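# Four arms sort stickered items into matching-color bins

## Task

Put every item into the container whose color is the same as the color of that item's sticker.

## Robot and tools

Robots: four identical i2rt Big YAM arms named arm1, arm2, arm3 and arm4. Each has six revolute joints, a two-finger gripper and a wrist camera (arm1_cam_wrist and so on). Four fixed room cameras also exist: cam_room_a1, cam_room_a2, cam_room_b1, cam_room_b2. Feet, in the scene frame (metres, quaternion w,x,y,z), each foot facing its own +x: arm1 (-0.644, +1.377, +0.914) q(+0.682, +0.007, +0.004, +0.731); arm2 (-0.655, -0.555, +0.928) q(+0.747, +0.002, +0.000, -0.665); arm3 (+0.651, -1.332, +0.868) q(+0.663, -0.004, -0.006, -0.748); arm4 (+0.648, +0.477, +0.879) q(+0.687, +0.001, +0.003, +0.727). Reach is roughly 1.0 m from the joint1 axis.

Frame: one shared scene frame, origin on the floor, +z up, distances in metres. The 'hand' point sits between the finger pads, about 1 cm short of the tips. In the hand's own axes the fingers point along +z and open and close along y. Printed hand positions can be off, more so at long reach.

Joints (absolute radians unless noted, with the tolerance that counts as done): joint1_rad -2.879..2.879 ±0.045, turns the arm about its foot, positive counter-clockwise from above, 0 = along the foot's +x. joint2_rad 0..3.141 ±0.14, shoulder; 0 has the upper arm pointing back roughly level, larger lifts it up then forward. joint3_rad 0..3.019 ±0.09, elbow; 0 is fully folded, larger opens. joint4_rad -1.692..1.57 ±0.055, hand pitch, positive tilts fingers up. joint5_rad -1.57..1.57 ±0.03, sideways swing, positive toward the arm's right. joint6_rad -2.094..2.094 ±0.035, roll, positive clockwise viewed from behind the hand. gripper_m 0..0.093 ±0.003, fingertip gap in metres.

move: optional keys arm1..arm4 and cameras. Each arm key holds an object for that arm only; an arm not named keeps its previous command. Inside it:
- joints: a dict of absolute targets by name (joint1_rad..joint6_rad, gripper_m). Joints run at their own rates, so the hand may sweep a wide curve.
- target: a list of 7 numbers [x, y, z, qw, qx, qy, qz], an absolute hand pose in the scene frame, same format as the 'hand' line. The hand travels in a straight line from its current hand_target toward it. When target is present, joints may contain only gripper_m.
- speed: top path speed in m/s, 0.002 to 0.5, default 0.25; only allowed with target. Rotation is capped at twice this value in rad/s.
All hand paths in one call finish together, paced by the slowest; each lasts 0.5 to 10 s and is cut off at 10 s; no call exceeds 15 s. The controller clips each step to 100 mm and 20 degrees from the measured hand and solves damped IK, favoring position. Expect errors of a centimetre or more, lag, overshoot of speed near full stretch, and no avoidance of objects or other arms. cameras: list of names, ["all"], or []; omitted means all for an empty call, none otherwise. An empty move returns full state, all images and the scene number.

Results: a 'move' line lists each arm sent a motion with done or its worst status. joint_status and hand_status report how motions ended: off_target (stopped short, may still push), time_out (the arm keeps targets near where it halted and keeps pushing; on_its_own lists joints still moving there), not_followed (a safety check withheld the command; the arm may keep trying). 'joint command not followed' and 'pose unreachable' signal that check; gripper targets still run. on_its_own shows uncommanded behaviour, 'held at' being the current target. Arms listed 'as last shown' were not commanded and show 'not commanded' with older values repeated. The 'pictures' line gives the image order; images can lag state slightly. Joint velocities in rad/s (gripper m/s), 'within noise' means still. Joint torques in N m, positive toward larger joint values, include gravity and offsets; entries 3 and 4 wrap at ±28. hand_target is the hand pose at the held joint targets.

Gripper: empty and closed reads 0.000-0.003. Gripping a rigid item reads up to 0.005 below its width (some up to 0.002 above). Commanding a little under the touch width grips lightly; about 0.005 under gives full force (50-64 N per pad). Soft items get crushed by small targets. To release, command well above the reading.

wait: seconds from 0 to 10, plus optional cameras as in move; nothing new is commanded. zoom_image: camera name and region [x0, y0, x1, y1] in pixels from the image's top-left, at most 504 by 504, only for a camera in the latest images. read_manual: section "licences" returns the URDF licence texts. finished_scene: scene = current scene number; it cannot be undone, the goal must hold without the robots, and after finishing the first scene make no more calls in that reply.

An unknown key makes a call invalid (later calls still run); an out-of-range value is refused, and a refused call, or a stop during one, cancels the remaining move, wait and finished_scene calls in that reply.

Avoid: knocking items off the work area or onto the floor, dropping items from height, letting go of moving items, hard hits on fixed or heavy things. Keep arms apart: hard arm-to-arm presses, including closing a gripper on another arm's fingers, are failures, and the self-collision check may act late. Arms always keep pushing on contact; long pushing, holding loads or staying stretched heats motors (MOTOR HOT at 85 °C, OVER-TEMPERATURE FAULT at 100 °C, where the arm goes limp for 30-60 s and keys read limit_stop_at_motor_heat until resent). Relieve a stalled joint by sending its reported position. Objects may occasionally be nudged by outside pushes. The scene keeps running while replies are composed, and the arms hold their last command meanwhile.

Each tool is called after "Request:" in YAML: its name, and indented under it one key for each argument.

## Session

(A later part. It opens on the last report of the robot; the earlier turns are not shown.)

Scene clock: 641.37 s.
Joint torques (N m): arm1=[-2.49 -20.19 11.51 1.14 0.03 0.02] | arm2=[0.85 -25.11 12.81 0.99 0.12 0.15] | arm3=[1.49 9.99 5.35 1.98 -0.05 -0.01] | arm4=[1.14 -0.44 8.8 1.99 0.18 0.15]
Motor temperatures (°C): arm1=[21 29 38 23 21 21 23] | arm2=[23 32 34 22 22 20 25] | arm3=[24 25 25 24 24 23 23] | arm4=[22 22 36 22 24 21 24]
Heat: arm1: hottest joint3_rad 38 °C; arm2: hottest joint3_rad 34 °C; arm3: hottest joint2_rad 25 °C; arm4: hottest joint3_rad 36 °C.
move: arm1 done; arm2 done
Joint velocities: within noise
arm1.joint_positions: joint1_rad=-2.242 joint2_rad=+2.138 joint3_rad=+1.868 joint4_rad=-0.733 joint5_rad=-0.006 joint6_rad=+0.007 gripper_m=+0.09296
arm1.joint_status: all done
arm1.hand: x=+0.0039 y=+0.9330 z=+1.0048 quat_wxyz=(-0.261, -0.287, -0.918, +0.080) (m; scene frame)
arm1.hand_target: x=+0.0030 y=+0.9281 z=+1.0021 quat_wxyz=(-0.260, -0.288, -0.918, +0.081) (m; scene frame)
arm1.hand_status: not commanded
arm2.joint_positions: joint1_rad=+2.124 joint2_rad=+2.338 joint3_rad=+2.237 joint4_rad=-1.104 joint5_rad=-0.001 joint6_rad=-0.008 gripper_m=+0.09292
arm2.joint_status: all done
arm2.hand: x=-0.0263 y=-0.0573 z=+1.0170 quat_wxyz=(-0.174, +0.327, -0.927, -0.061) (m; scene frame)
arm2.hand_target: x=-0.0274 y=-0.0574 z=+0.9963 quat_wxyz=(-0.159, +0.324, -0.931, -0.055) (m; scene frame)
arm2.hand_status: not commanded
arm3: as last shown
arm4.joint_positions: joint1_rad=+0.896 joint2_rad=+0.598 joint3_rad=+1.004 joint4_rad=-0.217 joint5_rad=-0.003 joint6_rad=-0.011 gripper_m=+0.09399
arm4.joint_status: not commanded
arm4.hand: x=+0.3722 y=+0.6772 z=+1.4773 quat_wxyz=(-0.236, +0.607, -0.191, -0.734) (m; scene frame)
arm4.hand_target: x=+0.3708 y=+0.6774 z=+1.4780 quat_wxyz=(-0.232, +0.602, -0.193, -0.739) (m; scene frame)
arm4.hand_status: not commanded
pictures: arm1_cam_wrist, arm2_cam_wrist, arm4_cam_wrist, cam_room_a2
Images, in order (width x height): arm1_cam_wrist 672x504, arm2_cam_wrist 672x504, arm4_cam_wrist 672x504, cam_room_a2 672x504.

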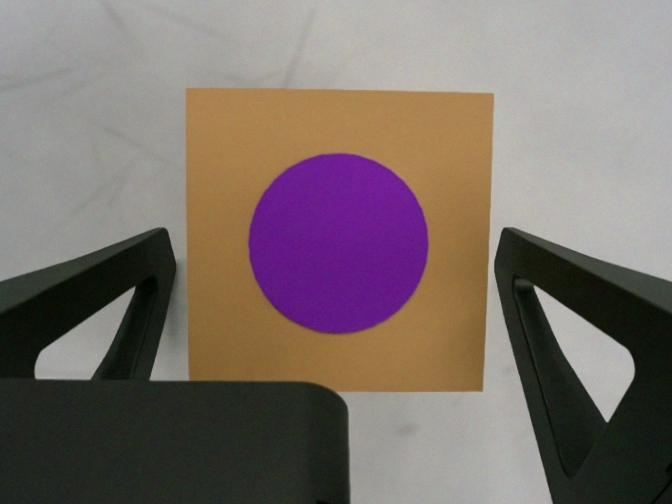

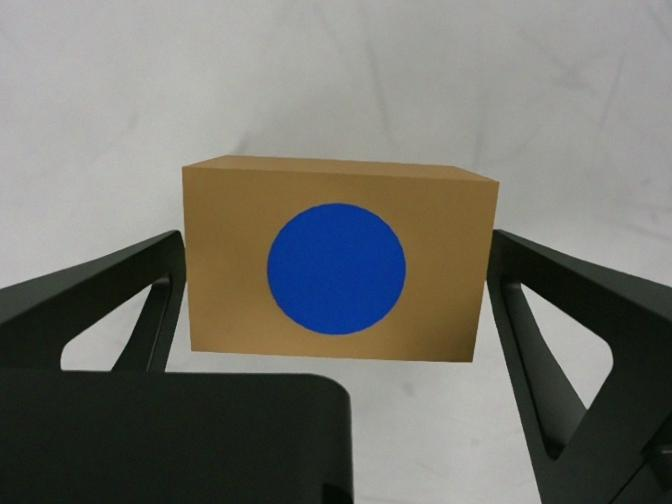

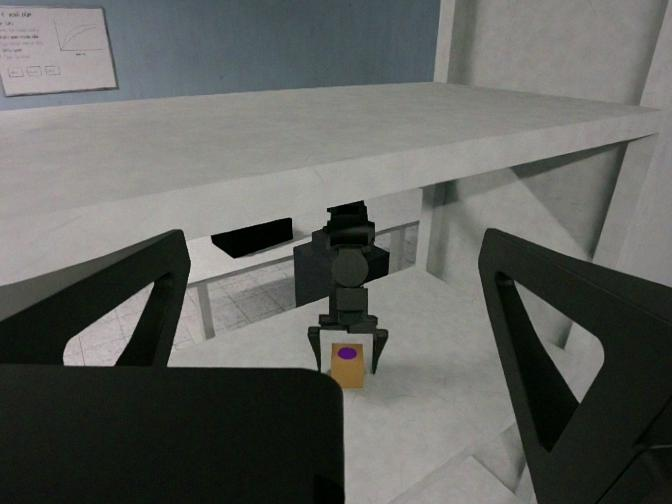

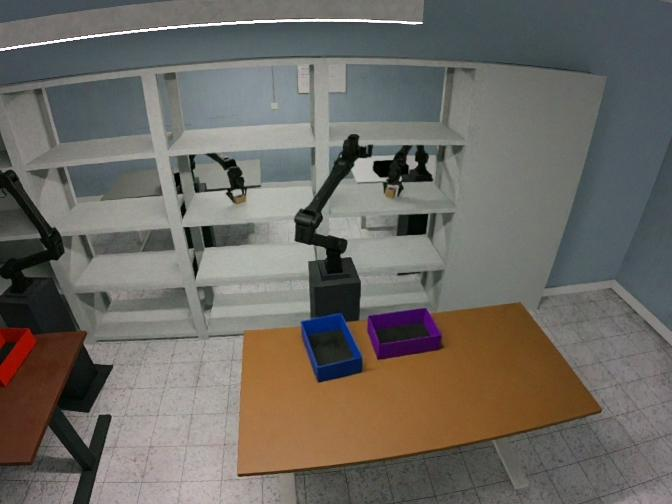

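Request:
move:
  arm1: {"target": [-0.3156, 1.149, 1.10, 0.2341, 0.2899, 0.9250, -0.0733], "speed": 0.2}
  arm2: {"target": [-0.3414, -0.3066, 1.12, 0.1583, -0.3243, 0.9311, 0.0551], "speed": 0.2}
  arm4: {"joints": {"joint1_rad": 0.899, "joint2_rad": 1.018, "joint3_rad": 0.83, "joint4_rad": -0.85, "joint5_rad": 0, "joint6_rad": 0}}
  cameras: ["arm1_cam_wrist", "arm2_cam_wrist", "arm4_cam_wrist", "cam_room_a2"]

Scene clock: 669.70 s.
Joint torques (N m): arm1=[-2.73 -4.72 11.17 0.92 -0.06 -0.06] | arm2=[1.03 -9.7 10.29 0.98 0.07 0.18] | arm3=[1.2 10.11 5.38 1.94 -0.05 0] | arm4=[0.97 -7.77 10.35 0.36 0.16 0.16]
Motor temperatures (°C): arm1=[21 29 37 23 21 21 23] | arm2=[23 30 34 22 22 20 24] | arm3=[24 25 25 24 24 23 23] | arm4=[22 22 36 22 24 21 24]
Heat: arm1: hottest joint3_rad 37 °C; arm2: hottest joint3_rad 34 °C; arm3: hottest joint2_rad 25 °C; arm4: hottest joint3_rad 36 °C.
move: arm1 done; arm2 off_target; arm4 done
Joint velocities: within noise
arm1.joint_positions: joint1_rad=-2.242 joint2_rad=+1.084 joint3_rad=+0.845 joint4_rad=-0.815 joint5_rad=-0.008 joint6_rad=+0.006 gripper_m=+0.09296
arm1.joint_status: not commanded
arm1.hand: x=-0.3123 y=+1.1517 z=+1.0992 quat_wxyz=(-0.238, -0.288, -0.925, +0.073) (m; scene frame)
arm1.hand_target: x=-0.3155 y=+1.1491 z=+1.1000 quat_wxyz=(-0.234, -0.290, -0.925, +0.073) (m; scene frame)
arm1.hand_status: done (0.004 m and 0.4 deg from the pose sent, 0.397 m and 3.3 deg at the start)
arm2.joint_positions: joint1_rad=+2.124 joint2_rad=+1.193 joint3_rad=+0.994 joint4_rad=-1.006 joint5_rad=+0.000 joint6_rad=-0.009 gripper_m=+0.09292
arm2.joint_status: not commanded
arm2.hand: x=-0.3351 y=-0.3027 z=+1.1300 quat_wxyz=(-0.174, +0.327, -0.927, -0.060) (m; scene frame)
arm2.hand_target: x=-0.3413 y=-0.3067 z=+1.1203 quat_wxyz=(-0.158, +0.324, -0.931, -0.055) (m; scene frame)
arm2.hand_status: off_target (0.012 m and 1.9 deg from the pose sent, 0.415 m and 2.0 deg at the start)
arm3: as last shown
arm4.joint_positions: joint1_rad=+0.896 joint2_rad=+1.029 joint3_rad=+0.810 joint4_rad=-0.839 joint5_rad=-0.003 joint6_rad=-0.011 gripper_m=+0.09399
arm4.joint_status: all done
arm4.hand: x=+0.3395 y=+0.6977 z=+1.0708 quat_wxyz=(-0.075, +0.923, -0.289, -0.244) (m; scene frame)
arm4.hand_target: x=+0.3372 y=+0.6989 z=+1.0834 quat_wxyz=(-0.077, +0.919, -0.293, -0.253) (m; scene frame)
arm4.hand_status: not commanded
pictures: arm1_cam_wrist, arm2_cam_wrist, arm4_cam_wrist, cam_room_a2
Images, in order (width x height): arm1_cam_wrist 672x504, arm2_cam_wrist 672x504, arm4_cam_wrist 672x504, cam_room_a2 672x504.

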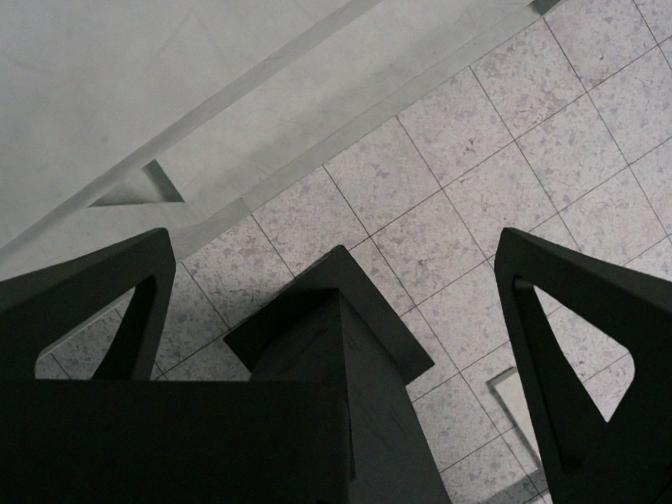

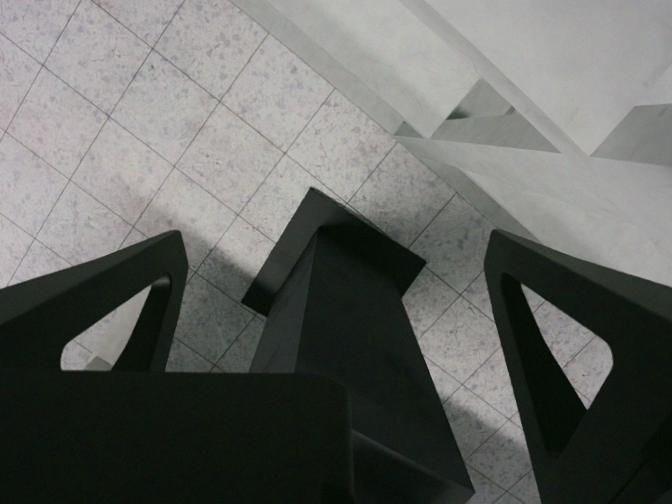

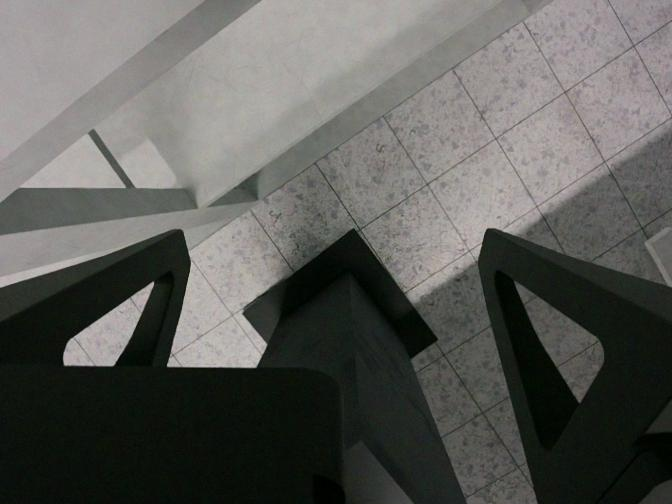

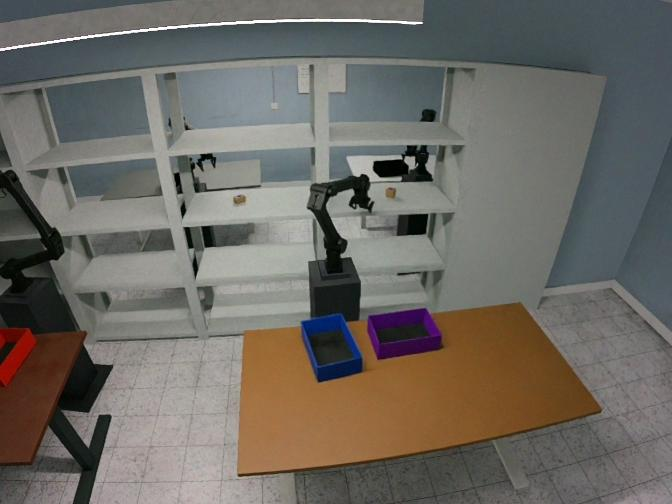

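Request:
move:
  arm4: {"target": [0.008, 0.930, 1.10, 0.0767, -0.9224, 0.2864, 0.2472], "speed": 0.25}
  cameras: ["arm4_cam_wrist"]

Scene clock: 676.57 s.
Joint torques (N m): arm1=[-2.55 -4.19 11.3 0.83 -0.06 -0.05] | arm2=[0.91 -9.76 10.29 0.96 0.07 0.17] | arm3=[1.32 10.05 5.33 1.95 -0.05 0] | arm4=[1.44 -22.65 13.08 0.43 0.12 0.02]
Motor temperatures (°C): arm1=[21 29 37 23 21 21 23] | arm2=[23 30 34 22 22 20 24] | arm3=[24 25 25 24 24 23 23] | arm4=[22 22 37 22 24 21 24]
Heat: arm1: hottest joint3_rad 37 °C; arm2: hottest joint3_rad 34 °C; arm3: hottest joint2_rad 25 °C; arm4: hottest joint3_rad 37 °C.
move: arm4 off_target
Joint velocities: within noise
arm1, arm2, arm3: as last shown
arm4.joint_positions: joint1_rad=+0.896 joint2_rad=+2.093 joint3_rad=+2.110 joint4_rad=-1.080 joint5_rad=-0.003 joint6_rad=-0.011 gripper_m=+0.09399
arm4.joint_status: not commanded
arm4.hand: x=+0.0195 y=+0.9253 z=+1.0953 quat_wxyz=(-0.074, +0.923, -0.289, -0.241) (m; scene frame)
arm4.hand_target: x=+0.0086 y=+0.9294 z=+1.0999 quat_wxyz=(-0.077, +0.922, -0.286, -0.248) (m; scene frame)
arm4.hand_status: off_target (0.013 m and 0.8 deg from the pose sent, 0.406 m and 0.6 deg at the start)
pictures: arm4_cam_wrist
Images, in order (width x height): arm4_cam_wrist 672x504.

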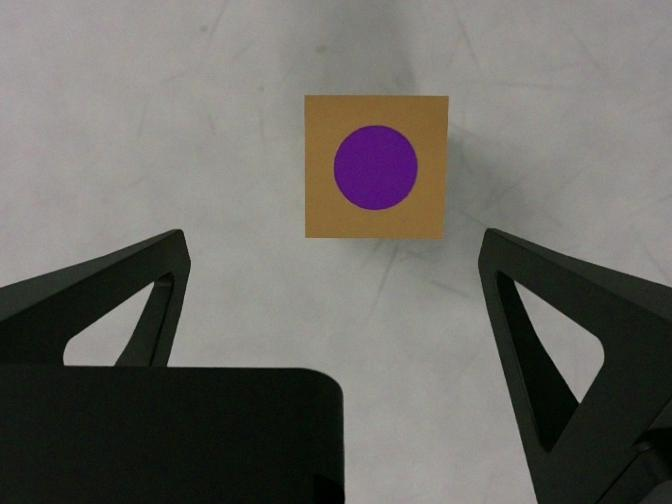

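Request:
move:
  arm4: {"target": [-0.003, 0.957, 1.055, 0.0767, -0.9224, 0.2864, 0.2472], "speed": 0.12}
  cameras: ["arm4_cam_wrist"]

Scene clock: 692.03 s.
Joint torques (N m): arm1=[-2.49 -4.37 11.49 0.95 -0.01 -0.05] | arm2=[1.03 -9.64 10.29 0.95 0.07 0.17] | arm3=[1.14 10.11 5.37 1.96 -0.05 -0.01] | arm4=[0.5 -24.88 13.09 1.17 -0.06 -0.1]
Motor temperatures (°C): arm1=[21 28 37 23 21 21 22] | arm2=[23 29 35 22 22 20 24] | arm3=[24 25 25 24 24 23 23] | arm4=[22 24 41 22 24 21 24]
Heat: arm1: hottest joint3_rad 37 °C; arm2: hottest joint3_rad 35 °C; arm3: hottest joint2_rad 25 °C; arm4: hottest joint3_rad 41 °C.
move: arm4 off_target
Joint velocities: within noise
arm1, arm2, arm3: as last shown
arm4.joint_positions: joint1_rad=+0.885 joint2_rad=+2.184 joint3_rad=+2.141 joint4_rad=-1.046 joint5_rad=-0.008 joint6_rad=-0.018 gripper_m=+0.09399
arm4.joint_status: not commanded
arm4.hand: x=+0.0079 y=+0.9429 z=+1.0454 quat_wxyz=(-0.070, +0.926, -0.292, -0.229) (m; scene frame)
arm4.hand_target: x=-0.0018 y=+0.9563 z=+1.0552 quat_wxyz=(-0.077, +0.922, -0.286, -0.248) (m; scene frame)
arm4.hand_status: off_target (0.020 m and 2.4 deg from the pose sent, 0.056 m and 0.8 deg at the start)
pictures: arm4_cam_wrist
Images, in order (width x height): arm4_cam_wrist 672x504.

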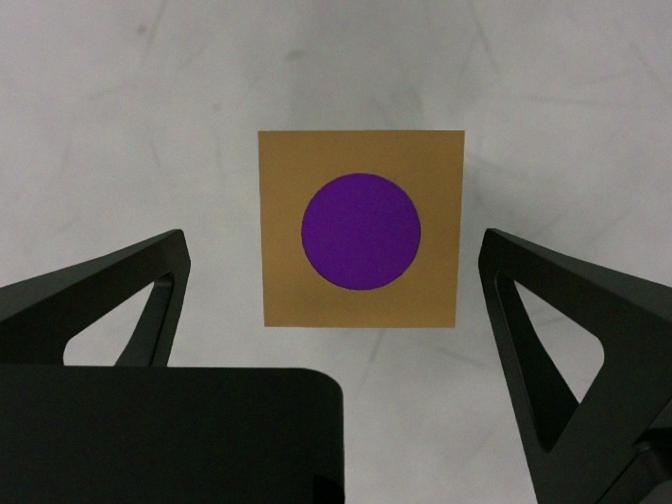

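Request:
move:
  arm4: {"target": [-0.003, 0.967, 1.034, 0.0767, -0.9224, 0.2864, 0.2472], "speed": 0.1}
  cameras: ["arm4_cam_wrist"]

Scene clock: 698.60 s.
Joint torques (N m): arm1=[-2.67 -4.6 11.41 0.69 -0.06 -0.01] | arm2=[0.91 -9.64 10.26 0.95 0.07 0.18] | arm3=[1.26 10.05 5.33 1.96 -0.05 -0.01] | arm4=[0.67 -23.71 12.38 1.31 -0.03 -0.08]
Motor temperatures (°C): arm1=[21 28 37 23 21 21 22] | arm2=[23 29 35 22 22 20 24] | arm3=[24 25 25 24 24 23 23] | arm4=[22 24 40 22 24 21 24]
Heat: arm1: hottest joint3_rad 37 °C; arm2: hottest joint3_rad 35 °C; arm3: hottest joint2_rad 25 °C; arm4: hottest joint3_rad 40 °C.
move: arm4 off_target
Joint velocities: within noise
arm1, arm2, arm3: as last shown
arm4.joint_positions: joint1_rad=+0.874 joint2_rad=+2.196 joint3_rad=+2.141 joint4_rad=-1.014 joint5_rad=-0.014 joint6_rad=-0.028 gripper_m=+0.09399
arm4.joint_status: not commanded
arm4.hand: x=+0.0065 y=+0.9536 z=+1.0400 quat_wxyz=(-0.073, +0.924, -0.291, -0.238) (m; scene frame)
arm4.hand_target: x=-0.0020 y=+0.9665 z=+1.0338 quat_wxyz=(-0.077, +0.922, -0.287, -0.247) (m; scene frame)
arm4.hand_status: off_target (0.017 m and 1.2 deg from the pose sent, 0.029 m and 2.4 deg at the start)
pictures: arm4_cam_wrist
Images, in order (width x height): arm4_cam_wrist 672x504.

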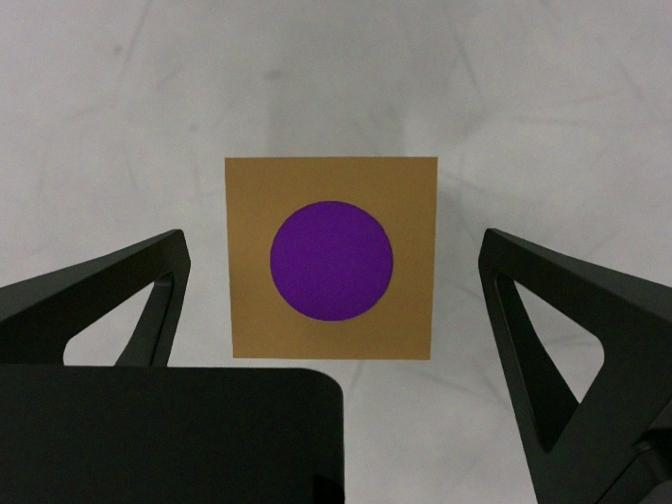

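Request:
move:
  arm4: {"target": [0.0, 0.9655, 1.012, 0.0767, -0.9224, 0.2864, 0.2472], "speed": 0.1}
  cameras: ["arm4_cam_wrist", "cam_room_a2"]

Scene clock: 703.00 s.
Joint torques (N m): arm1=[-2.55 -4.48 11.34 0.87 -0.05 -0.04] | arm2=[0.91 -9.52 10.28 0.96 0.09 0.17] | arm3=[1.38 9.93 5.35 1.94 -0.05 -0.01] | arm4=[0.85 -24 8.94 1.51 -0.06 -0.08]
Motor temperatures (°C): arm1=[21 27 37 23 21 21 22] | arm2=[23 28 35 22 22 20 24] | arm3=[24 25 25 24 24 23 23] | arm4=[22 25 40 22 24 21 24]
Heat: arm1: hottest joint3_rad 37 °C; arm2: hottest joint3_rad 35 °C; arm3: hottest joint2_rad 25 °C; arm4: hottest joint3_rad 40 °C.
move: arm4 off_target
Joint velocities: within noise
arm1, arm2: as last shown
arm3.joint_positions: joint1_rad=+0.075 joint2_rad=+0.276 joint3_rad=+1.523 joint4_rad=-1.599 joint5_rad=-0.185 joint6_rad=-0.597 gripper_m=+0.09396
arm3.joint_status: not commanded
arm3.hand: x=+0.6806 y=-1.3526 z=+1.4445 quat_wxyz=(-0.326, -0.350, -0.735, +0.481) (m; scene frame)
arm3.hand_target: x=+0.6807 y=-1.3504 z=+1.4501 quat_wxyz=(-0.328, -0.347, -0.731, +0.487) (m; scene frame)
arm3.hand_status: not commanded
arm4.joint_positions: joint1_rad=+0.874 joint2_rad=+2.196 joint3_rad=+2.122 joint4_rad=-0.956 joint5_rad=-0.015 joint6_rad=-0.028 gripper_m=+0.09399
arm4.joint_status: not commanded
arm4.hand: x=-0.0002 y=+0.9583 z=+1.0380 quat_wxyz=(-0.079, +0.919, -0.289, -0.257) (m; scene frame)
arm4.hand_target: x=+0.0008 y=+0.9649 z=+1.0122 quat_wxyz=(-0.077, +0.922, -0.287, -0.247) (m; scene frame)
arm4.hand_status: off_target (0.027 m and 1.2 deg from the pose sent, 0.031 m and 1.2 deg at the start)
pictures: arm4_cam_wrist, cam_room_a2
Images, in order (width x height): arm4_cam_wrist 672x504, cam_room_a2 672x504.

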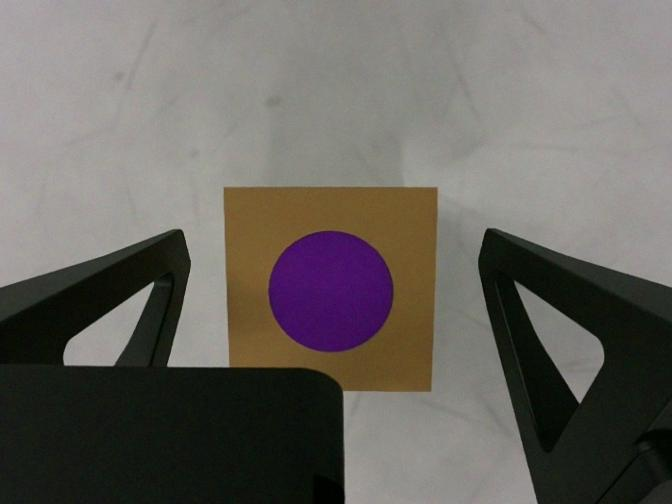

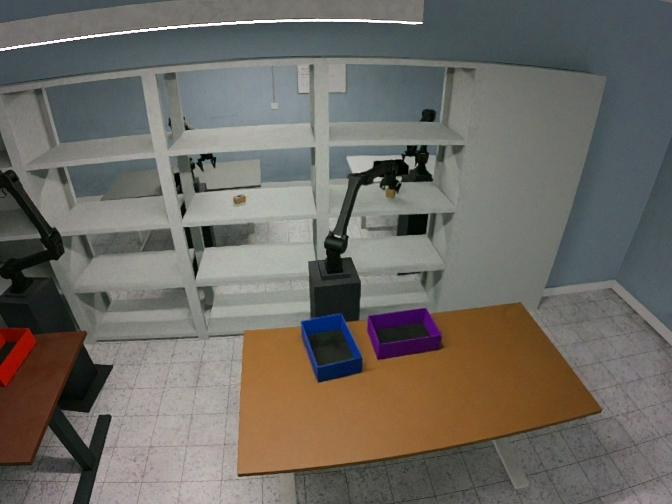

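Request:
move:
  arm4: {"target": [0.014, 0.956, 1.003, 0.0767, -0.9224, 0.2864, 0.2472], "speed": 0.08}
  cameras: ["arm4_cam_wrist"]

Scene clock: 735.93 s.
Joint torques (N m): arm1=[-3.02 -4.89 11.33 1.07 -0.09 -0.05] | arm2=[0.79 -9.64 10.29 0.98 0.08 0.17] | arm3=[1.08 10.05 5.33 1.98 -0.06 -0.01] | arm4=[0.38 -26.46 7.9 1.16 0 -0.05]
Motor temperatures (°C): arm1=[21 27 37 23 21 21 22] | arm2=[23 27 34 22 22 20 23] | arm3=[24 25 25 24 24 23 23] | arm4=[22 28 39 22 24 21 24]
Heat: arm1: hottest joint3_rad 37 °C; arm2: hottest joint3_rad 34 °C; arm3: hottest joint2_rad 25 °C; arm4: hottest joint3_rad 39 °C.
move: arm4 off_target
Joint velocities: within noise
arm1, arm2, arm3: as last shown
arm4.joint_positions: joint1_rad=+0.874 joint2_rad=+2.179 joint3_rad=+2.029 joint4_rad=-0.891 joint5_rad=-0.017 joint6_rad=-0.036 gripper_m=+0.09399
arm4.joint_status: not commanded
arm4.hand: x=+0.0079 y=+0.9517 z=+1.0115 quat_wxyz=(-0.077, +0.922, -0.286, -0.251) (m; scene frame)
arm4.hand_target: x=+0.0140 y=+0.9560 z=+1.0029 quat_wxyz=(-0.077, +0.923, -0.286, -0.247) (m; scene frame)
arm4.hand_status: off_target (0.011 m and 0.5 deg from the pose sent, 0.038 m and 1.2 deg at the start)
pictures: arm4_cam_wrist
Images, in order (width x height): arm4_cam_wrist 672x504.

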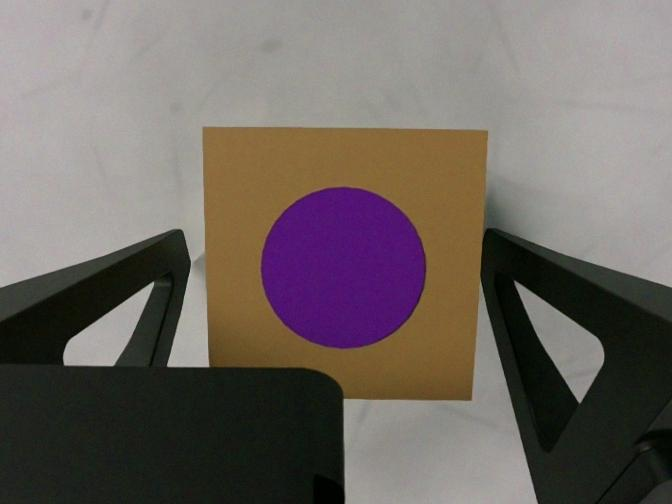

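Request:
move:
  arm4: {"joints": {"gripper_m": 0.046}}
  cameras: ["arm4_cam_wrist"]

Request:
move:
  arm4: {"target": [0.014, 0.954, 1.07, 0.0767, -0.9224, 0.2864, 0.2472], "speed": 0.1}
  cameras: ["arm4_cam_wrist"]

Scene clock: 739.47 s.
Joint torques (N m): arm1=[-2.26 -4.89 11.19 0.91 -0.05 -0.02] | arm2=[0.91 -9.7 10.25 0.99 0.08 0.18] | arm3=[1.26 10.11 5.34 1.98 -0.06 0] | arm4=[0.79 -26.34 8.06 1.09 -0.05 -0.02]
Motor temperatures (°C): arm1=[21 26 37 23 21 21 22] | arm2=[23 27 34 22 22 20 23] | arm3=[24 25 25 24 24 23 23] | arm4=[22 28 38 22 24 21 24]
Heat: arm1: hottest joint3_rad 37 °C; arm2: hottest joint3_rad 34 °C; arm3: hottest joint2_rad 25 °C; arm4: hottest joint3_rad 38 °C.
move: arm4 off_target
Joint velocities: within noise
arm1, arm2, arm3: as last shown
arm4.joint_positions: joint1_rad=+0.866 joint2_rad=+2.179 joint3_rad=+2.027 joint4_rad=-0.890 joint5_rad=-0.016 joint6_rad=-0.036 gripper_m=+0.05332
arm4.joint_status: gripper_m off_target (ended at +0.05335, target +0.04600)
arm4.hand: x=+0.0120 y=+0.9572 z=+1.0116 quat_wxyz=(-0.078, +0.920, -0.289, -0.251) (m; scene frame)
arm4.hand_target: x=+0.0140 y=+0.9559 z=+1.0032 quat_wxyz=(-0.077, +0.922, -0.287, -0.247) (m; scene frame)
arm4.hand_status: not commanded
pictures: arm4_cam_wrist
Images, in order (width x height): arm4_cam_wrist 672x504.

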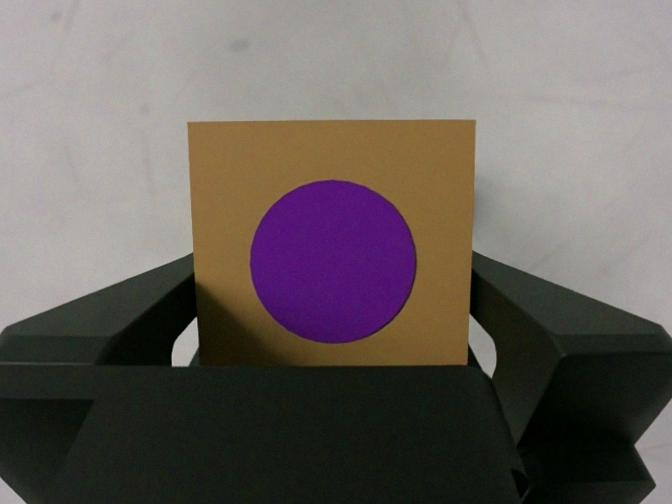

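Scene clock: 740.73 s.
Joint torques (N m): arm1=[-2.84 -4.84 11.18 0.9 -0.03 -0.07] | arm2=[0.91 -9.52 10.28 0.95 0.08 0.17] | arm3=[1.2 10.11 5.35 2 -0.04 -0.01] | arm4=[1.44 -27.81 13.08 0.39 0.01 -0.01]
Motor temperatures (°C): arm1=[21 26 37 23 21 21 22] | arm2=[23 27 34 22 22 20 23] | arm3=[24 25 25 24 24 23 23] | arm4=[22 28 39 22 24 21 24]
Heat: arm1: hottest joint3_rad 37 °C; arm2: hottest joint3_rad 34 °C; arm3: hottest joint2_rad 25 °C; arm4: hottest joint3_rad 39 °C.
move: arm4 off_target
Joint velocities: within noise
arm1, arm2, arm3: as last shown
arm4.joint_positions: joint1_rad=+0.866 joint2_rad=+2.170 joint3_rad=+2.075 joint4_rad=-1.023 joint5_rad=-0.016 joint6_rad=-0.037 gripper_m=+0.05332
arm4.joint_status: not commanded
arm4.hand: x=+0.0253 y=+0.9472 z=+1.0262 quat_wxyz=(-0.066, +0.929, -0.292, -0.216) (m; scene frame)
arm4.hand_target: x=+0.0158 y=+0.9526 z=+1.0700 quat_wxyz=(-0.077, +0.922, -0.286, -0.248) (m; scene frame)
arm4.hand_status: off_target (0.046 m and 3.9 deg from the pose sent, 0.059 m and 0.6 deg at the start)
pictures: arm4_cam_wrist
Images, in order (width x height): arm4_cam_wrist 672x504.

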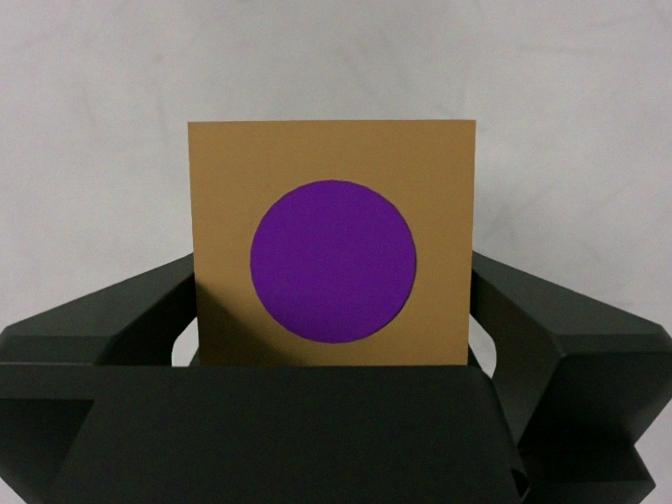

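Request:
move:
  arm4: {"target": [0.03, 0.942, 1.10, 0.0767, -0.9224, 0.2864, 0.2472], "speed": 0.12}
  cameras: ["arm4_cam_wrist"]

Scene clock: 744.53 s.
Joint torques (N m): arm1=[-2.73 -4.48 11.28 0.7 0 -0.05] | arm2=[0.97 -9.52 10.28 0.98 0.08 0.18] | arm3=[1.2 9.99 5.35 1.98 -0.05 0] | arm4=[1.49 -26.34 11.45 0.42 0.03 0.02]
Motor temperatures (°C): arm1=[21 26 37 23 21 21 22] | arm2=[23 27 34 22 22 20 23] | arm3=[24 25 25 24 24 23 23] | arm4=[22 28 39 22 24 21 25]
Heat: arm1: hottest joint3_rad 37 °C; arm2: hottest joint3_rad 34 °C; arm3: hottest joint2_rad 25 °C; arm4: hottest joint3_rad 39 °C.
move: arm4 off_target
Joint velocities: within noise
arm1.joint_positions: joint1_rad=-2.242 joint2_rad=+1.084 joint3_rad=+0.845 joint4_rad=-0.815 joint5_rad=-0.008 joint6_rad=+0.006 gripper_m=+0.09296
arm1.joint_status: not commanded
arm1.hand: x=-0.3123 y=+1.1517 z=+1.0992 quat_wxyz=(-0.238, -0.288, -0.925, +0.073) (m; scene frame)
arm1.hand_target: x=-0.3155 y=+1.1491 z=+1.1000 quat_wxyz=(-0.234, -0.290, -0.925, +0.073) (m; scene frame)
arm1.hand_status: not commanded
arm2.joint_positions: joint1_rad=+2.124 joint2_rad=+1.193 joint3_rad=+0.994 joint4_rad=-1.006 joint5_rad=+0.000 joint6_rad=-0.009 gripper_m=+0.09292
arm2.joint_status: not commanded
arm2.hand: x=-0.3351 y=-0.3027 z=+1.1300 quat_wxyz=(-0.174, +0.327, -0.927, -0.060) (m; scene frame)
arm2.hand_target: x=-0.3413 y=-0.3067 z=+1.1203 quat_wxyz=(-0.158, +0.324, -0.931, -0.055) (m; scene frame)
arm2.hand_status: not commanded
arm3: as last shown
arm4.joint_positions: joint1_rad=+0.866 joint2_rad=+2.094 joint3_rad=+2.075 joint4_rad=-1.060 joint5_rad=-0.016 joint6_rad=-0.037 gripper_m=+0.05332
arm4.joint_status: not commanded
arm4.hand: x=+0.0346 y=+0.9405 z=+1.0789 quat_wxyz=(-0.072, +0.925, -0.291, -0.233) (m; scene frame)
arm4.hand_target: x=+0.0304 y=+0.9417 z=+1.0999 quat_wxyz=(-0.077, +0.922, -0.286, -0.247) (m; scene frame)
arm4.hand_status: off_target (0.022 m and 1.8 deg from the pose sent, 0.074 m and 3.9 deg at the start)
pictures: arm4_cam_wrist
Images, in order (width x height): arm4_cam_wrist 672x504.

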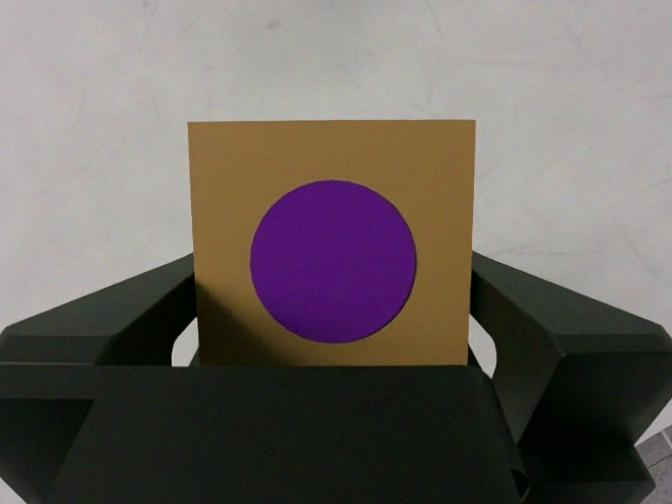

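Request:
move:
  arm4: {"target": [0.34, 0.70, 1.11, 0.0767, -0.9224, 0.2864, 0.2472], "speed": 0.25}

Request:
move:
  arm4: {"joints": {"joint1_rad": -1.63, "joint2_rad": 1.02, "joint3_rad": 1.0, "joint4_rad": -1.04}}
  cameras: ["arm4_cam_wrist", "cam_room_a1", "cam_room_a2"]

Scene clock: 751.67 s.
Joint torques (N m): arm1=[-2.84 -4.42 11.25 0.87 -0.02 -0.07] | arm2=[1.03 -9.7 10.32 0.96 0.09 0.17] | arm3=[1.2 10.11 5.35 1.89 -0.05 0] | arm4=[0.97 -6.07 9.36 0.58 0.21 0.12]
Motor temperatures (°C): arm1=[21 26 37 23 21 21 22] | arm2=[23 27 34 22 22 20 23] | arm3=[24 25 25 24 24 23 23] | arm4=[22 28 39 22 24 21 25]
Heat: arm1: hottest joint3_rad 37 °C; arm2: hottest joint3_rad 34 °C; arm3: hottest joint2_rad 25 °C; arm4: hottest joint3_rad 39 °C.
move: arm4 done
Joint velocities: within noise
arm1, arm2, arm3: as last shown
arm4.joint_positions: joint1_rad=+0.880 joint2_rad=+1.003 joint3_rad=+0.896 joint4_rad=-0.931 joint5_rad=-0.010 joint6_rad=-0.036 gripper_m=+0.05332
arm4.joint_status: not commanded
arm4.hand: x=+0.3411 y=+0.7029 z=+1.1115 quat_wxyz=(-0.080, +0.922, -0.283, -0.252) (m; scene frame)
arm4.hand_target: x=+0.3400 y=+0.7001 z=+1.1100 quat_wxyz=(-0.077, +0.922, -0.286, -0.247) (m; scene frame)
arm4.hand_status: done (0.003 m and 0.7 deg from the pose sent, 0.390 m and 1.8 deg at the start)
pictures: none

Scene clock: 753.83 s.
Joint torques (N m): arm1=[-2.73 -4.48 11.21 0.66 -0.08 -0.06] | arm2=[0.91 -9.64 10.28 0.95 0.08 0.17] | arm3=[1.26 9.99 5.34 1.96 -0.05 -0.01] | arm4=[0.38 -6.77 12.64 0.24 0.04 0.17]
Motor temperatures (°C): arm1=[21 26 37 23 21 21 22] | arm2=[23 27 34 22 22 20 23] | arm3=[24 25 25 24 24 23 23] | arm4=[22 28 39 22 24 21 25]
Heat: arm1: hottest joint3_rad 37 °C; arm2: hottest joint3_rad 34 °C; arm3: hottest joint2_rad 25 °C; arm4: hottest joint3_rad 39 °C.
move: arm4 done
Joint velocities: within noise
arm1, arm2, arm3: as last shown
arm4.joint_positions: joint1_rad=-1.630 joint2_rad=+1.017 joint3_rad=+0.951 joint4_rad=-1.030 joint5_rad=-0.005 joint6_rad=-0.033 gripper_m=+0.05338
arm4.joint_status: all done
arm4.hand: x=+1.0237 y=+0.4775 z=+1.1197 quat_wxyz=(-0.232, +0.016, -0.972, +0.003) (m; scene frame)
arm4.hand_target: x=+1.0337 y=+0.4778 z=+1.1420 quat_wxyz=(-0.250, +0.011, -0.968, +0.002) (m; scene frame)
arm4.hand_status: not commanded
pictures: arm4_cam_wrist, cam_room_a1, cam_room_a2
Images, in order (width x height): arm4_cam_wrist 672x504, cam_room_a1 672x504, cam_room_a2 672x504.

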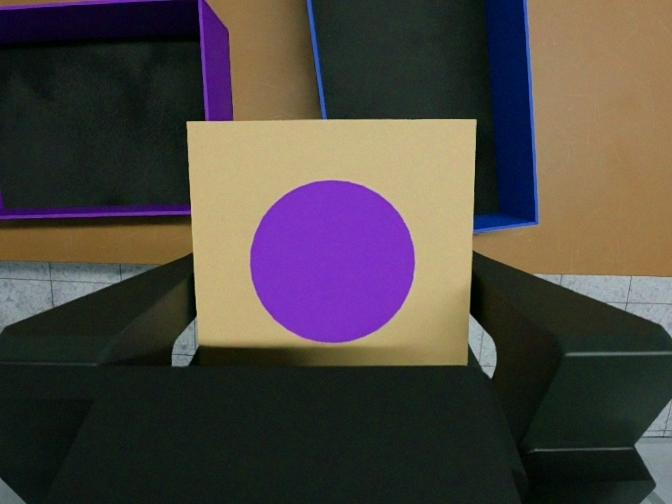

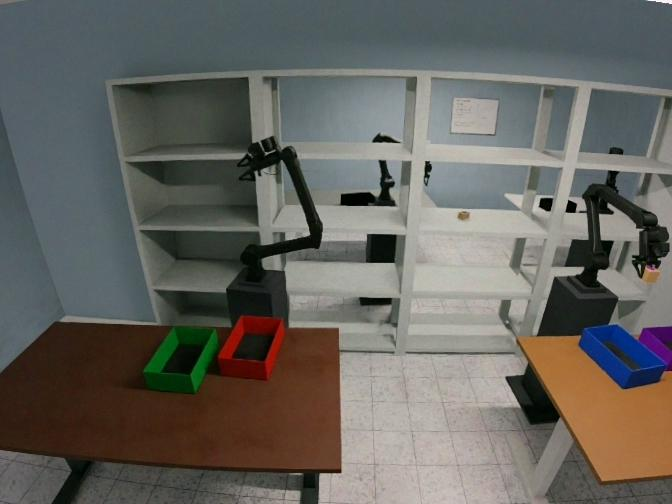

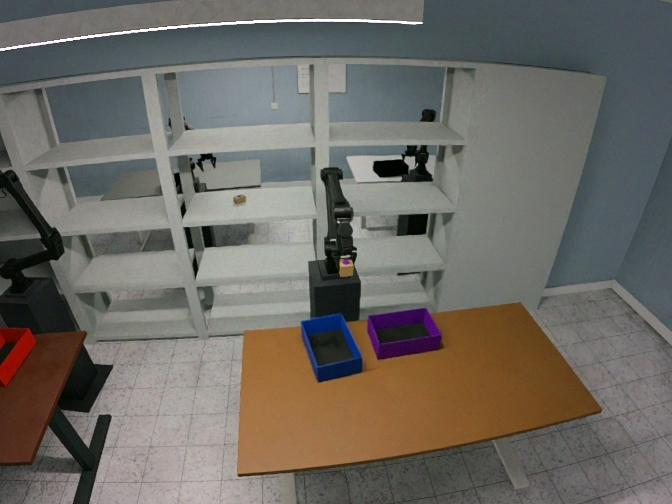

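Request:
move:
  arm4: {"target": [1.13, 0.74, 0.98, 0.2508, -0.2386, 0.9360, 0.0639], "speed": 0.25}
  cameras: ["arm4_cam_wrist"]

Scene clock: 776.63 s.
Joint torques (N m): arm1=[-3.02 -4.37 11.43 0.91 -0.08 -0.03] | arm2=[0.97 -9.58 10.28 0.98 0.07 0.17] | arm3=[1.26 9.99 5.33 1.96 -0.05 -0.01] | arm4=[0.44 -13.16 11.33 1.33 0.03 -0.09]
Motor temperatures (°C): arm1=[21 26 37 23 21 21 22] | arm2=[23 27 34 22 22 20 23] | arm3=[24 25 25 24 24 23 23] | arm4=[22 26 42 22 24 21 26]
Heat: arm1: hottest joint3_rad 37 °C; arm2: hottest joint3_rad 34 °C; arm3: hottest joint2_rad 25 °C; arm4: hottest joint3_rad 42 °C.
move: arm4 off_target
Joint velocities: within noise
arm1, arm2, arm3: as last shown
arm4.joint_positions: joint1_rad=-1.127 joint2_rad=+1.564 joint3_rad=+0.999 joint4_rad=-0.537 joint5_rad=+0.002 joint6_rad=+0.015 gripper_m=+0.05337
arm4.joint_status: not commanded
arm4.hand: x=+1.1066 y=+0.7274 z=+0.9601 quat_wxyz=(-0.223, +0.234, -0.945, -0.057) (m; scene frame)
arm4.hand_target: x=+1.1285 y=+0.7392 z=+0.9807 quat_wxyz=(-0.251, +0.239, -0.936, -0.064) (m; scene frame)
arm4.hand_status: off_target (0.033 m and 3.5 deg from the pose sent, 0.316 m and 27.1 deg at the start)
pictures: arm4_cam_wrist
Images, in order (width x height): arm4_cam_wrist 672x504.

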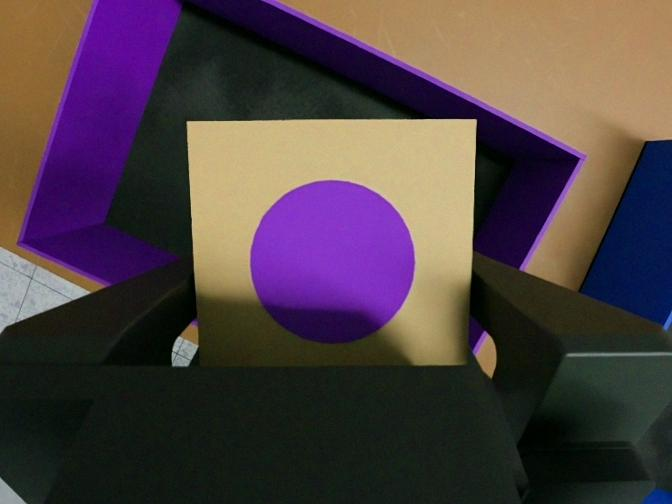

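Request:
move:
  arm4: {"target": [1.145, 0.752, 0.80, 0.2508, -0.2386, 0.9360, 0.0639], "speed": 0.2}
  cameras: ["arm4_cam_wrist", "cam_room_a1", "cam_room_a2"]

Scene clock: 794.70 s.
Joint torques (N m): arm1=[-2.84 -4.66 11.36 0.79 -0.06 -0.05] | arm2=[0.91 -9.7 10.28 0.98 0.08 0.18] | arm3=[1.2 10.17 5.34 1.96 -0.05 -0.01] | arm4=[1.26 -17.2 6.02 1.35 0.11 -0.06]
Motor temperatures (°C): arm1=[21 26 38 23 21 21 22] | arm2=[23 27 34 22 22 20 23] | arm3=[24 25 25 24 24 23 23] | arm4=[22 25 43 22 24 21 26]
Heat: arm1: hottest joint3_rad 38 °C; arm2: hottest joint3_rad 34 °C; arm3: hottest joint2_rad 25 °C; arm4: hottest joint3_rad 43 °C.
move: arm4 done
Joint velocities: within noise
arm1, arm2: as last shown
arm3.joint_positions: joint1_rad=+0.075 joint2_rad=+0.276 joint3_rad=+1.523 joint4_rad=-1.599 joint5_rad=-0.185 joint6_rad=-0.597 gripper_m=+0.09396
arm3.joint_status: not commanded
arm3.hand: x=+0.6806 y=-1.3526 z=+1.4445 quat_wxyz=(-0.326, -0.350, -0.735, +0.481) (m; scene frame)
arm3.hand_target: x=+0.6807 y=-1.3504 z=+1.4501 quat_wxyz=(-0.328, -0.347, -0.731, +0.487) (m; scene frame)
arm3.hand_status: not commanded
arm4.joint_positions: joint1_rad=-1.127 joint2_rad=+1.955 joint3_rad=+0.977 joint4_rad=-0.084 joint5_rad=+0.002 joint6_rad=+0.015 gripper_m=+0.05337
arm4.joint_status: not commanded
arm4.hand: x=+1.1398 y=+0.7454 z=+0.7986 quat_wxyz=(-0.241, +0.233, -0.940, -0.062) (m; scene frame)
arm4.hand_target: x=+1.1447 y=+0.7519 z=+0.7999 quat_wxyz=(-0.251, +0.239, -0.936, -0.064) (m; scene frame)
arm4.hand_status: done (0.008 m and 1.4 deg from the pose sent, 0.167 m and 3.5 deg at the start)
pictures: arm4_cam_wrist, cam_room_a1, cam_room_a2
Images, in order (width x height): arm4_cam_wrist 672x504, cam_room_a1 672x504, cam_room_a2 672x504.

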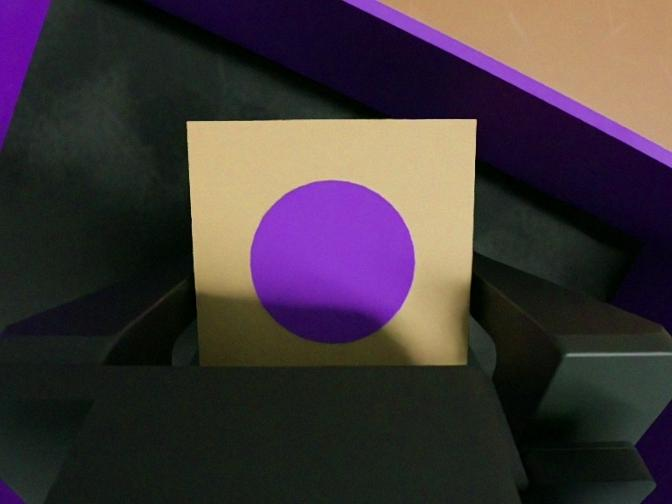

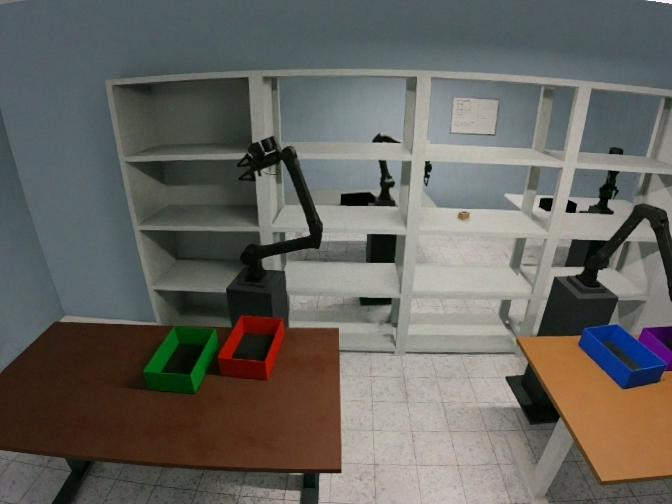

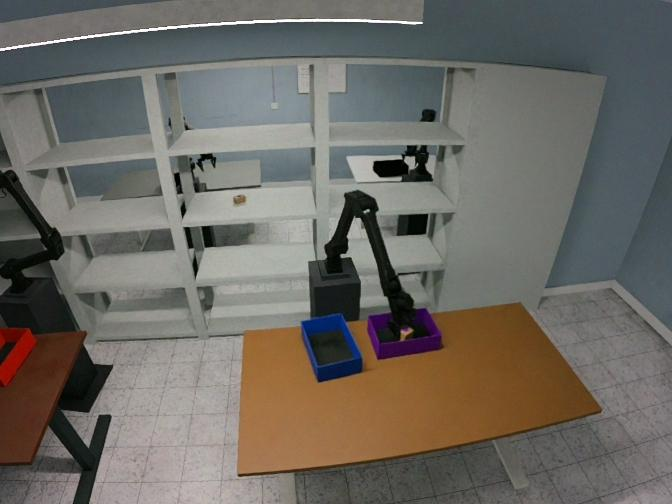

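Request:
move:
  arm4: {"target": [1.135, 0.750, 0.735, 0.2508, -0.2386, 0.9360, 0.0639], "speed": 0.1}
  cameras: ["arm4_cam_wrist"]

Scene clock: 799.00 s.
Joint torques (N m): arm1=[-2.43 -5.3 11.44 0.83 -0.02 -0.04] | arm2=[0.97 -9.76 10.26 0.96 0.07 0.18] | arm3=[1.2 10.11 5.34 1.98 -0.05 -0.01] | arm4=[0.97 -17.32 4.36 1.51 0.21 0.03]
Motor temperatures (°C): arm1=[21 26 38 23 21 21 22] | arm2=[23 27 34 22 22 20 23] | arm3=[24 25 25 24 24 23 23] | arm4=[22 25 42 22 24 21 26]
Heat: arm1: hottest joint3_rad 38 °C; arm2: hottest joint3_rad 34 °C; arm3: hottest joint2_rad 25 °C; arm4: hottest joint3_rad 42 °C.
move: arm4 done
Joint velocities: within noise
arm1, arm2, arm3: as last shown
arm4.joint_positions: joint1_rad=-1.123 joint2_rad=+2.093 joint3_rad=+0.969 joint4_rad=+0.081 joint5_rad=+0.003 joint6_rad=+0.015 gripper_m=+0.05337
arm4.joint_status: not commanded
arm4.hand: x=+1.1375 y=+0.7462 z=+0.7416 quat_wxyz=(-0.250, +0.234, -0.937, -0.064) (m; scene frame)
arm4.hand_target: x=+1.1347 y=+0.7498 z=+0.7350 quat_wxyz=(-0.250, +0.239, -0.936, -0.064) (m; scene frame)
arm4.hand_status: done (0.008 m and 0.6 deg from the pose sent, 0.064 m and 1.4 deg at the start)
pictures: arm4_cam_wrist
Images, in order (width x height): arm4_cam_wrist 672x504.

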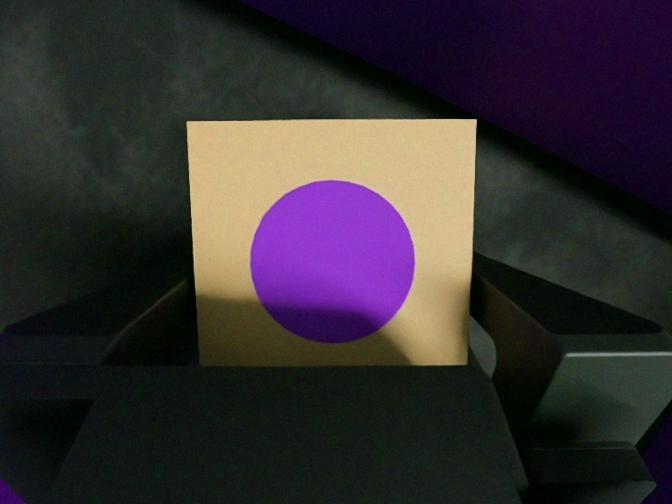

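Request:
move:
  arm4: {"target": [1.130, 0.750, 0.71, 0.2508, -0.2386, 0.9360, 0.0639], "speed": 0.06}
  cameras: ["arm4_cam_wrist"]

Scene clock: 803.73 s.
Joint torques (N m): arm1=[-2.84 -4.54 11.33 0.9 -0.02 -0.04] | arm2=[0.85 -9.7 10.28 0.98 0.09 0.17] | arm3=[1.26 10.05 5.34 1.98 -0.05 0] | arm4=[1.85 -14.27 3.99 1.25 0.11 0.07]
Motor temperatures (°C): arm1=[21 26 38 23 21 21 22] | arm2=[23 26 35 22 22 20 23] | arm3=[24 25 25 24 24 23 23] | arm4=[22 26 41 22 24 21 26]
Heat: arm1: hottest joint3_rad 38 °C; arm2: hottest joint3_rad 35 °C; arm3: hottest joint2_rad 25 °C; arm4: hottest joint3_rad 41 °C.
move: arm4 off_target
Joint velocities: within noise
arm1, arm2, arm3: as last shown
arm4.joint_positions: joint1_rad=-1.119 joint2_rad=+2.116 joint3_rad=+0.969 joint4_rad=+0.149 joint5_rad=+0.008 joint6_rad=+0.014 gripper_m=+0.05337
arm4.joint_status: not commanded
arm4.hand: x=+1.1441 y=+0.7515 z=+0.7382 quat_wxyz=(-0.271, +0.234, -0.931, -0.068) (m; scene frame)
arm4.hand_target: x=+1.1290 y=+0.7491 z=+0.7114 quat_wxyz=(-0.251, +0.239, -0.936, -0.064) (m; scene frame)
arm4.hand_status: off_target (0.032 m and 2.5 deg from the pose sent, 0.033 m and 0.6 deg at the start)
pictures: arm4_cam_wrist
Images, in order (width x height): arm4_cam_wrist 672x504.

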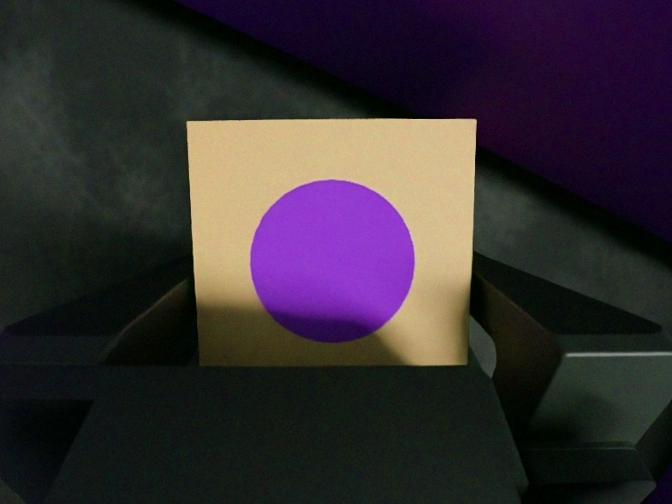

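Request:
move:
  arm4: {"target": [1.140, 0.751, 0.735, 0.2508, -0.2386, 0.9360, 0.0639], "speed": 0.06}

Request:
move:
  arm4: {"joints": {"gripper_m": 0.075}}
  cameras: ["arm4_cam_wrist"]

Scene clock: 809.23 s.
Joint torques (N m): arm1=[-2.73 -4.6 11.45 0.88 0.03 -0.05] | arm2=[0.79 -9.64 10.28 0.94 0.08 0.17] | arm3=[1.14 9.99 5.34 1.95 -0.04 -0.01] | arm4=[0.56 -18.26 5.08 0.03 0.02 0.03]
Motor temperatures (°C): arm1=[21 26 38 23 21 21 22] | arm2=[23 26 35 22 22 20 23] | arm3=[24 25 25 24 24 23 23] | arm4=[22 26 39 22 24 21 26]
Heat: arm1: hottest joint3_rad 38 °C; arm2: hottest joint3_rad 35 °C; arm3: hottest joint2_rad 25 °C; arm4: hottest joint3_rad 39 °C.
move: arm4 done
Joint velocities: within noise
arm1, arm2, arm3: as last shown
arm4.joint_positions: joint1_rad=-1.119 joint2_rad=+2.110 joint3_rad=+0.973 joint4_rad=+0.112 joint5_rad=+0.008 joint6_rad=+0.014 gripper_m=+0.05337
arm4.joint_status: not commanded
arm4.hand: x=+1.1406 y=+0.7496 z=+0.7377 quat_wxyz=(-0.259, +0.235, -0.935, -0.065) (m; scene frame)
arm4.hand_target: x=+1.1401 y=+0.7510 z=+0.7352 quat_wxyz=(-0.251, +0.238, -0.936, -0.064) (m; scene frame)
arm4.hand_status: done (0.003 m and 1.0 deg from the pose sent, 0.005 m and 2.5 deg at the start)
pictures: none

Scene clock: 809.73 s.
Joint torques (N m): arm1=[-2.67 -3.9 11.18 0.81 -0.03 -0.06] | arm2=[0.85 -9.7 10.28 1.01 0.08 0.17] | arm3=[1.26 9.99 5.37 1.96 -0.05 -0.01] | arm4=[0.67 -18.02 5.03 0.14 0.04 0.02]
Motor temperatures (°C): arm1=[21 26 38 23 21 21 22] | arm2=[23 26 35 22 22 20 23] | arm3=[24 25 25 24 24 23 23] | arm4=[22 26 39 22 24 21 26]
Heat: arm1: hottest joint3_rad 38 °C; arm2: hottest joint3_rad 35 °C; arm3: hottest joint2_rad 25 °C; arm4: hottest joint3_rad 39 °C.
move: arm4 done
Joint velocities: within noise
arm1.joint_positions: joint1_rad=-2.242 joint2_rad=+1.084 joint3_rad=+0.845 joint4_rad=-0.815 joint5_rad=-0.008 joint6_rad=+0.006 gripper_m=+0.09296
arm1.joint_status: not commanded
arm1.hand: x=-0.3123 y=+1.1517 z=+1.0992 quat_wxyz=(-0.238, -0.288, -0.925, +0.073) (m; scene frame)
arm1.hand_target: x=-0.3155 y=+1.1491 z=+1.1000 quat_wxyz=(-0.234, -0.290, -0.925, +0.073) (m; scene frame)
arm1.hand_status: not commanded
arm2.joint_positions: joint1_rad=+2.124 joint2_rad=+1.193 joint3_rad=+0.994 joint4_rad=-1.006 joint5_rad=+0.000 joint6_rad=-0.009 gripper_m=+0.09292
arm2.joint_status: not commanded
arm2.hand: x=-0.3351 y=-0.3027 z=+1.1300 quat_wxyz=(-0.174, +0.327, -0.927, -0.060) (m; scene frame)
arm2.hand_target: x=-0.3413 y=-0.3067 z=+1.1203 quat_wxyz=(-0.158, +0.324, -0.931, -0.055) (m; scene frame)
arm2.hand_status: not commanded
arm3: as last shown
arm4.joint_positions: joint1_rad=-1.119 joint2_rad=+2.110 joint3_rad=+0.973 joint4_rad=+0.110 joint5_rad=+0.006 joint6_rad=+0.014 gripper_m=+0.07491
arm4.joint_status: all done
arm4.hand: x=+1.1400 y=+0.7498 z=+0.7374 quat_wxyz=(-0.257, +0.235, -0.935, -0.065) (m; scene frame)
arm4.hand_target: x=+1.1400 y=+0.7509 z=+0.7350 quat_wxyz=(-0.251, +0.239, -0.936, -0.064) (m; scene frame)
arm4.hand_status: not commanded
pictures: arm4_cam_wrist
Images, in order (width x height): arm4_cam_wrist 672x504.

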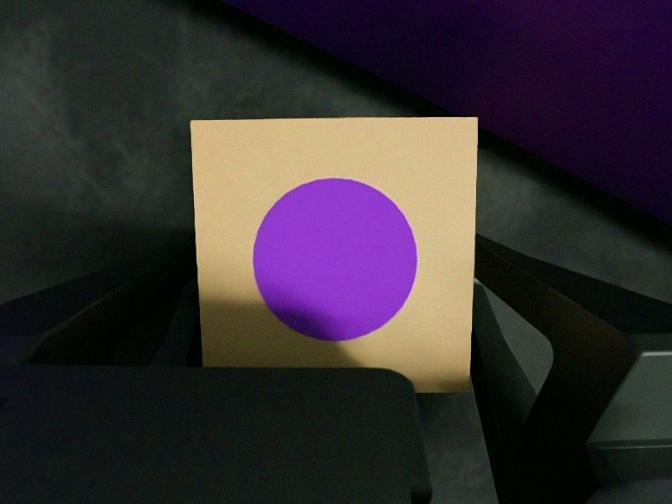

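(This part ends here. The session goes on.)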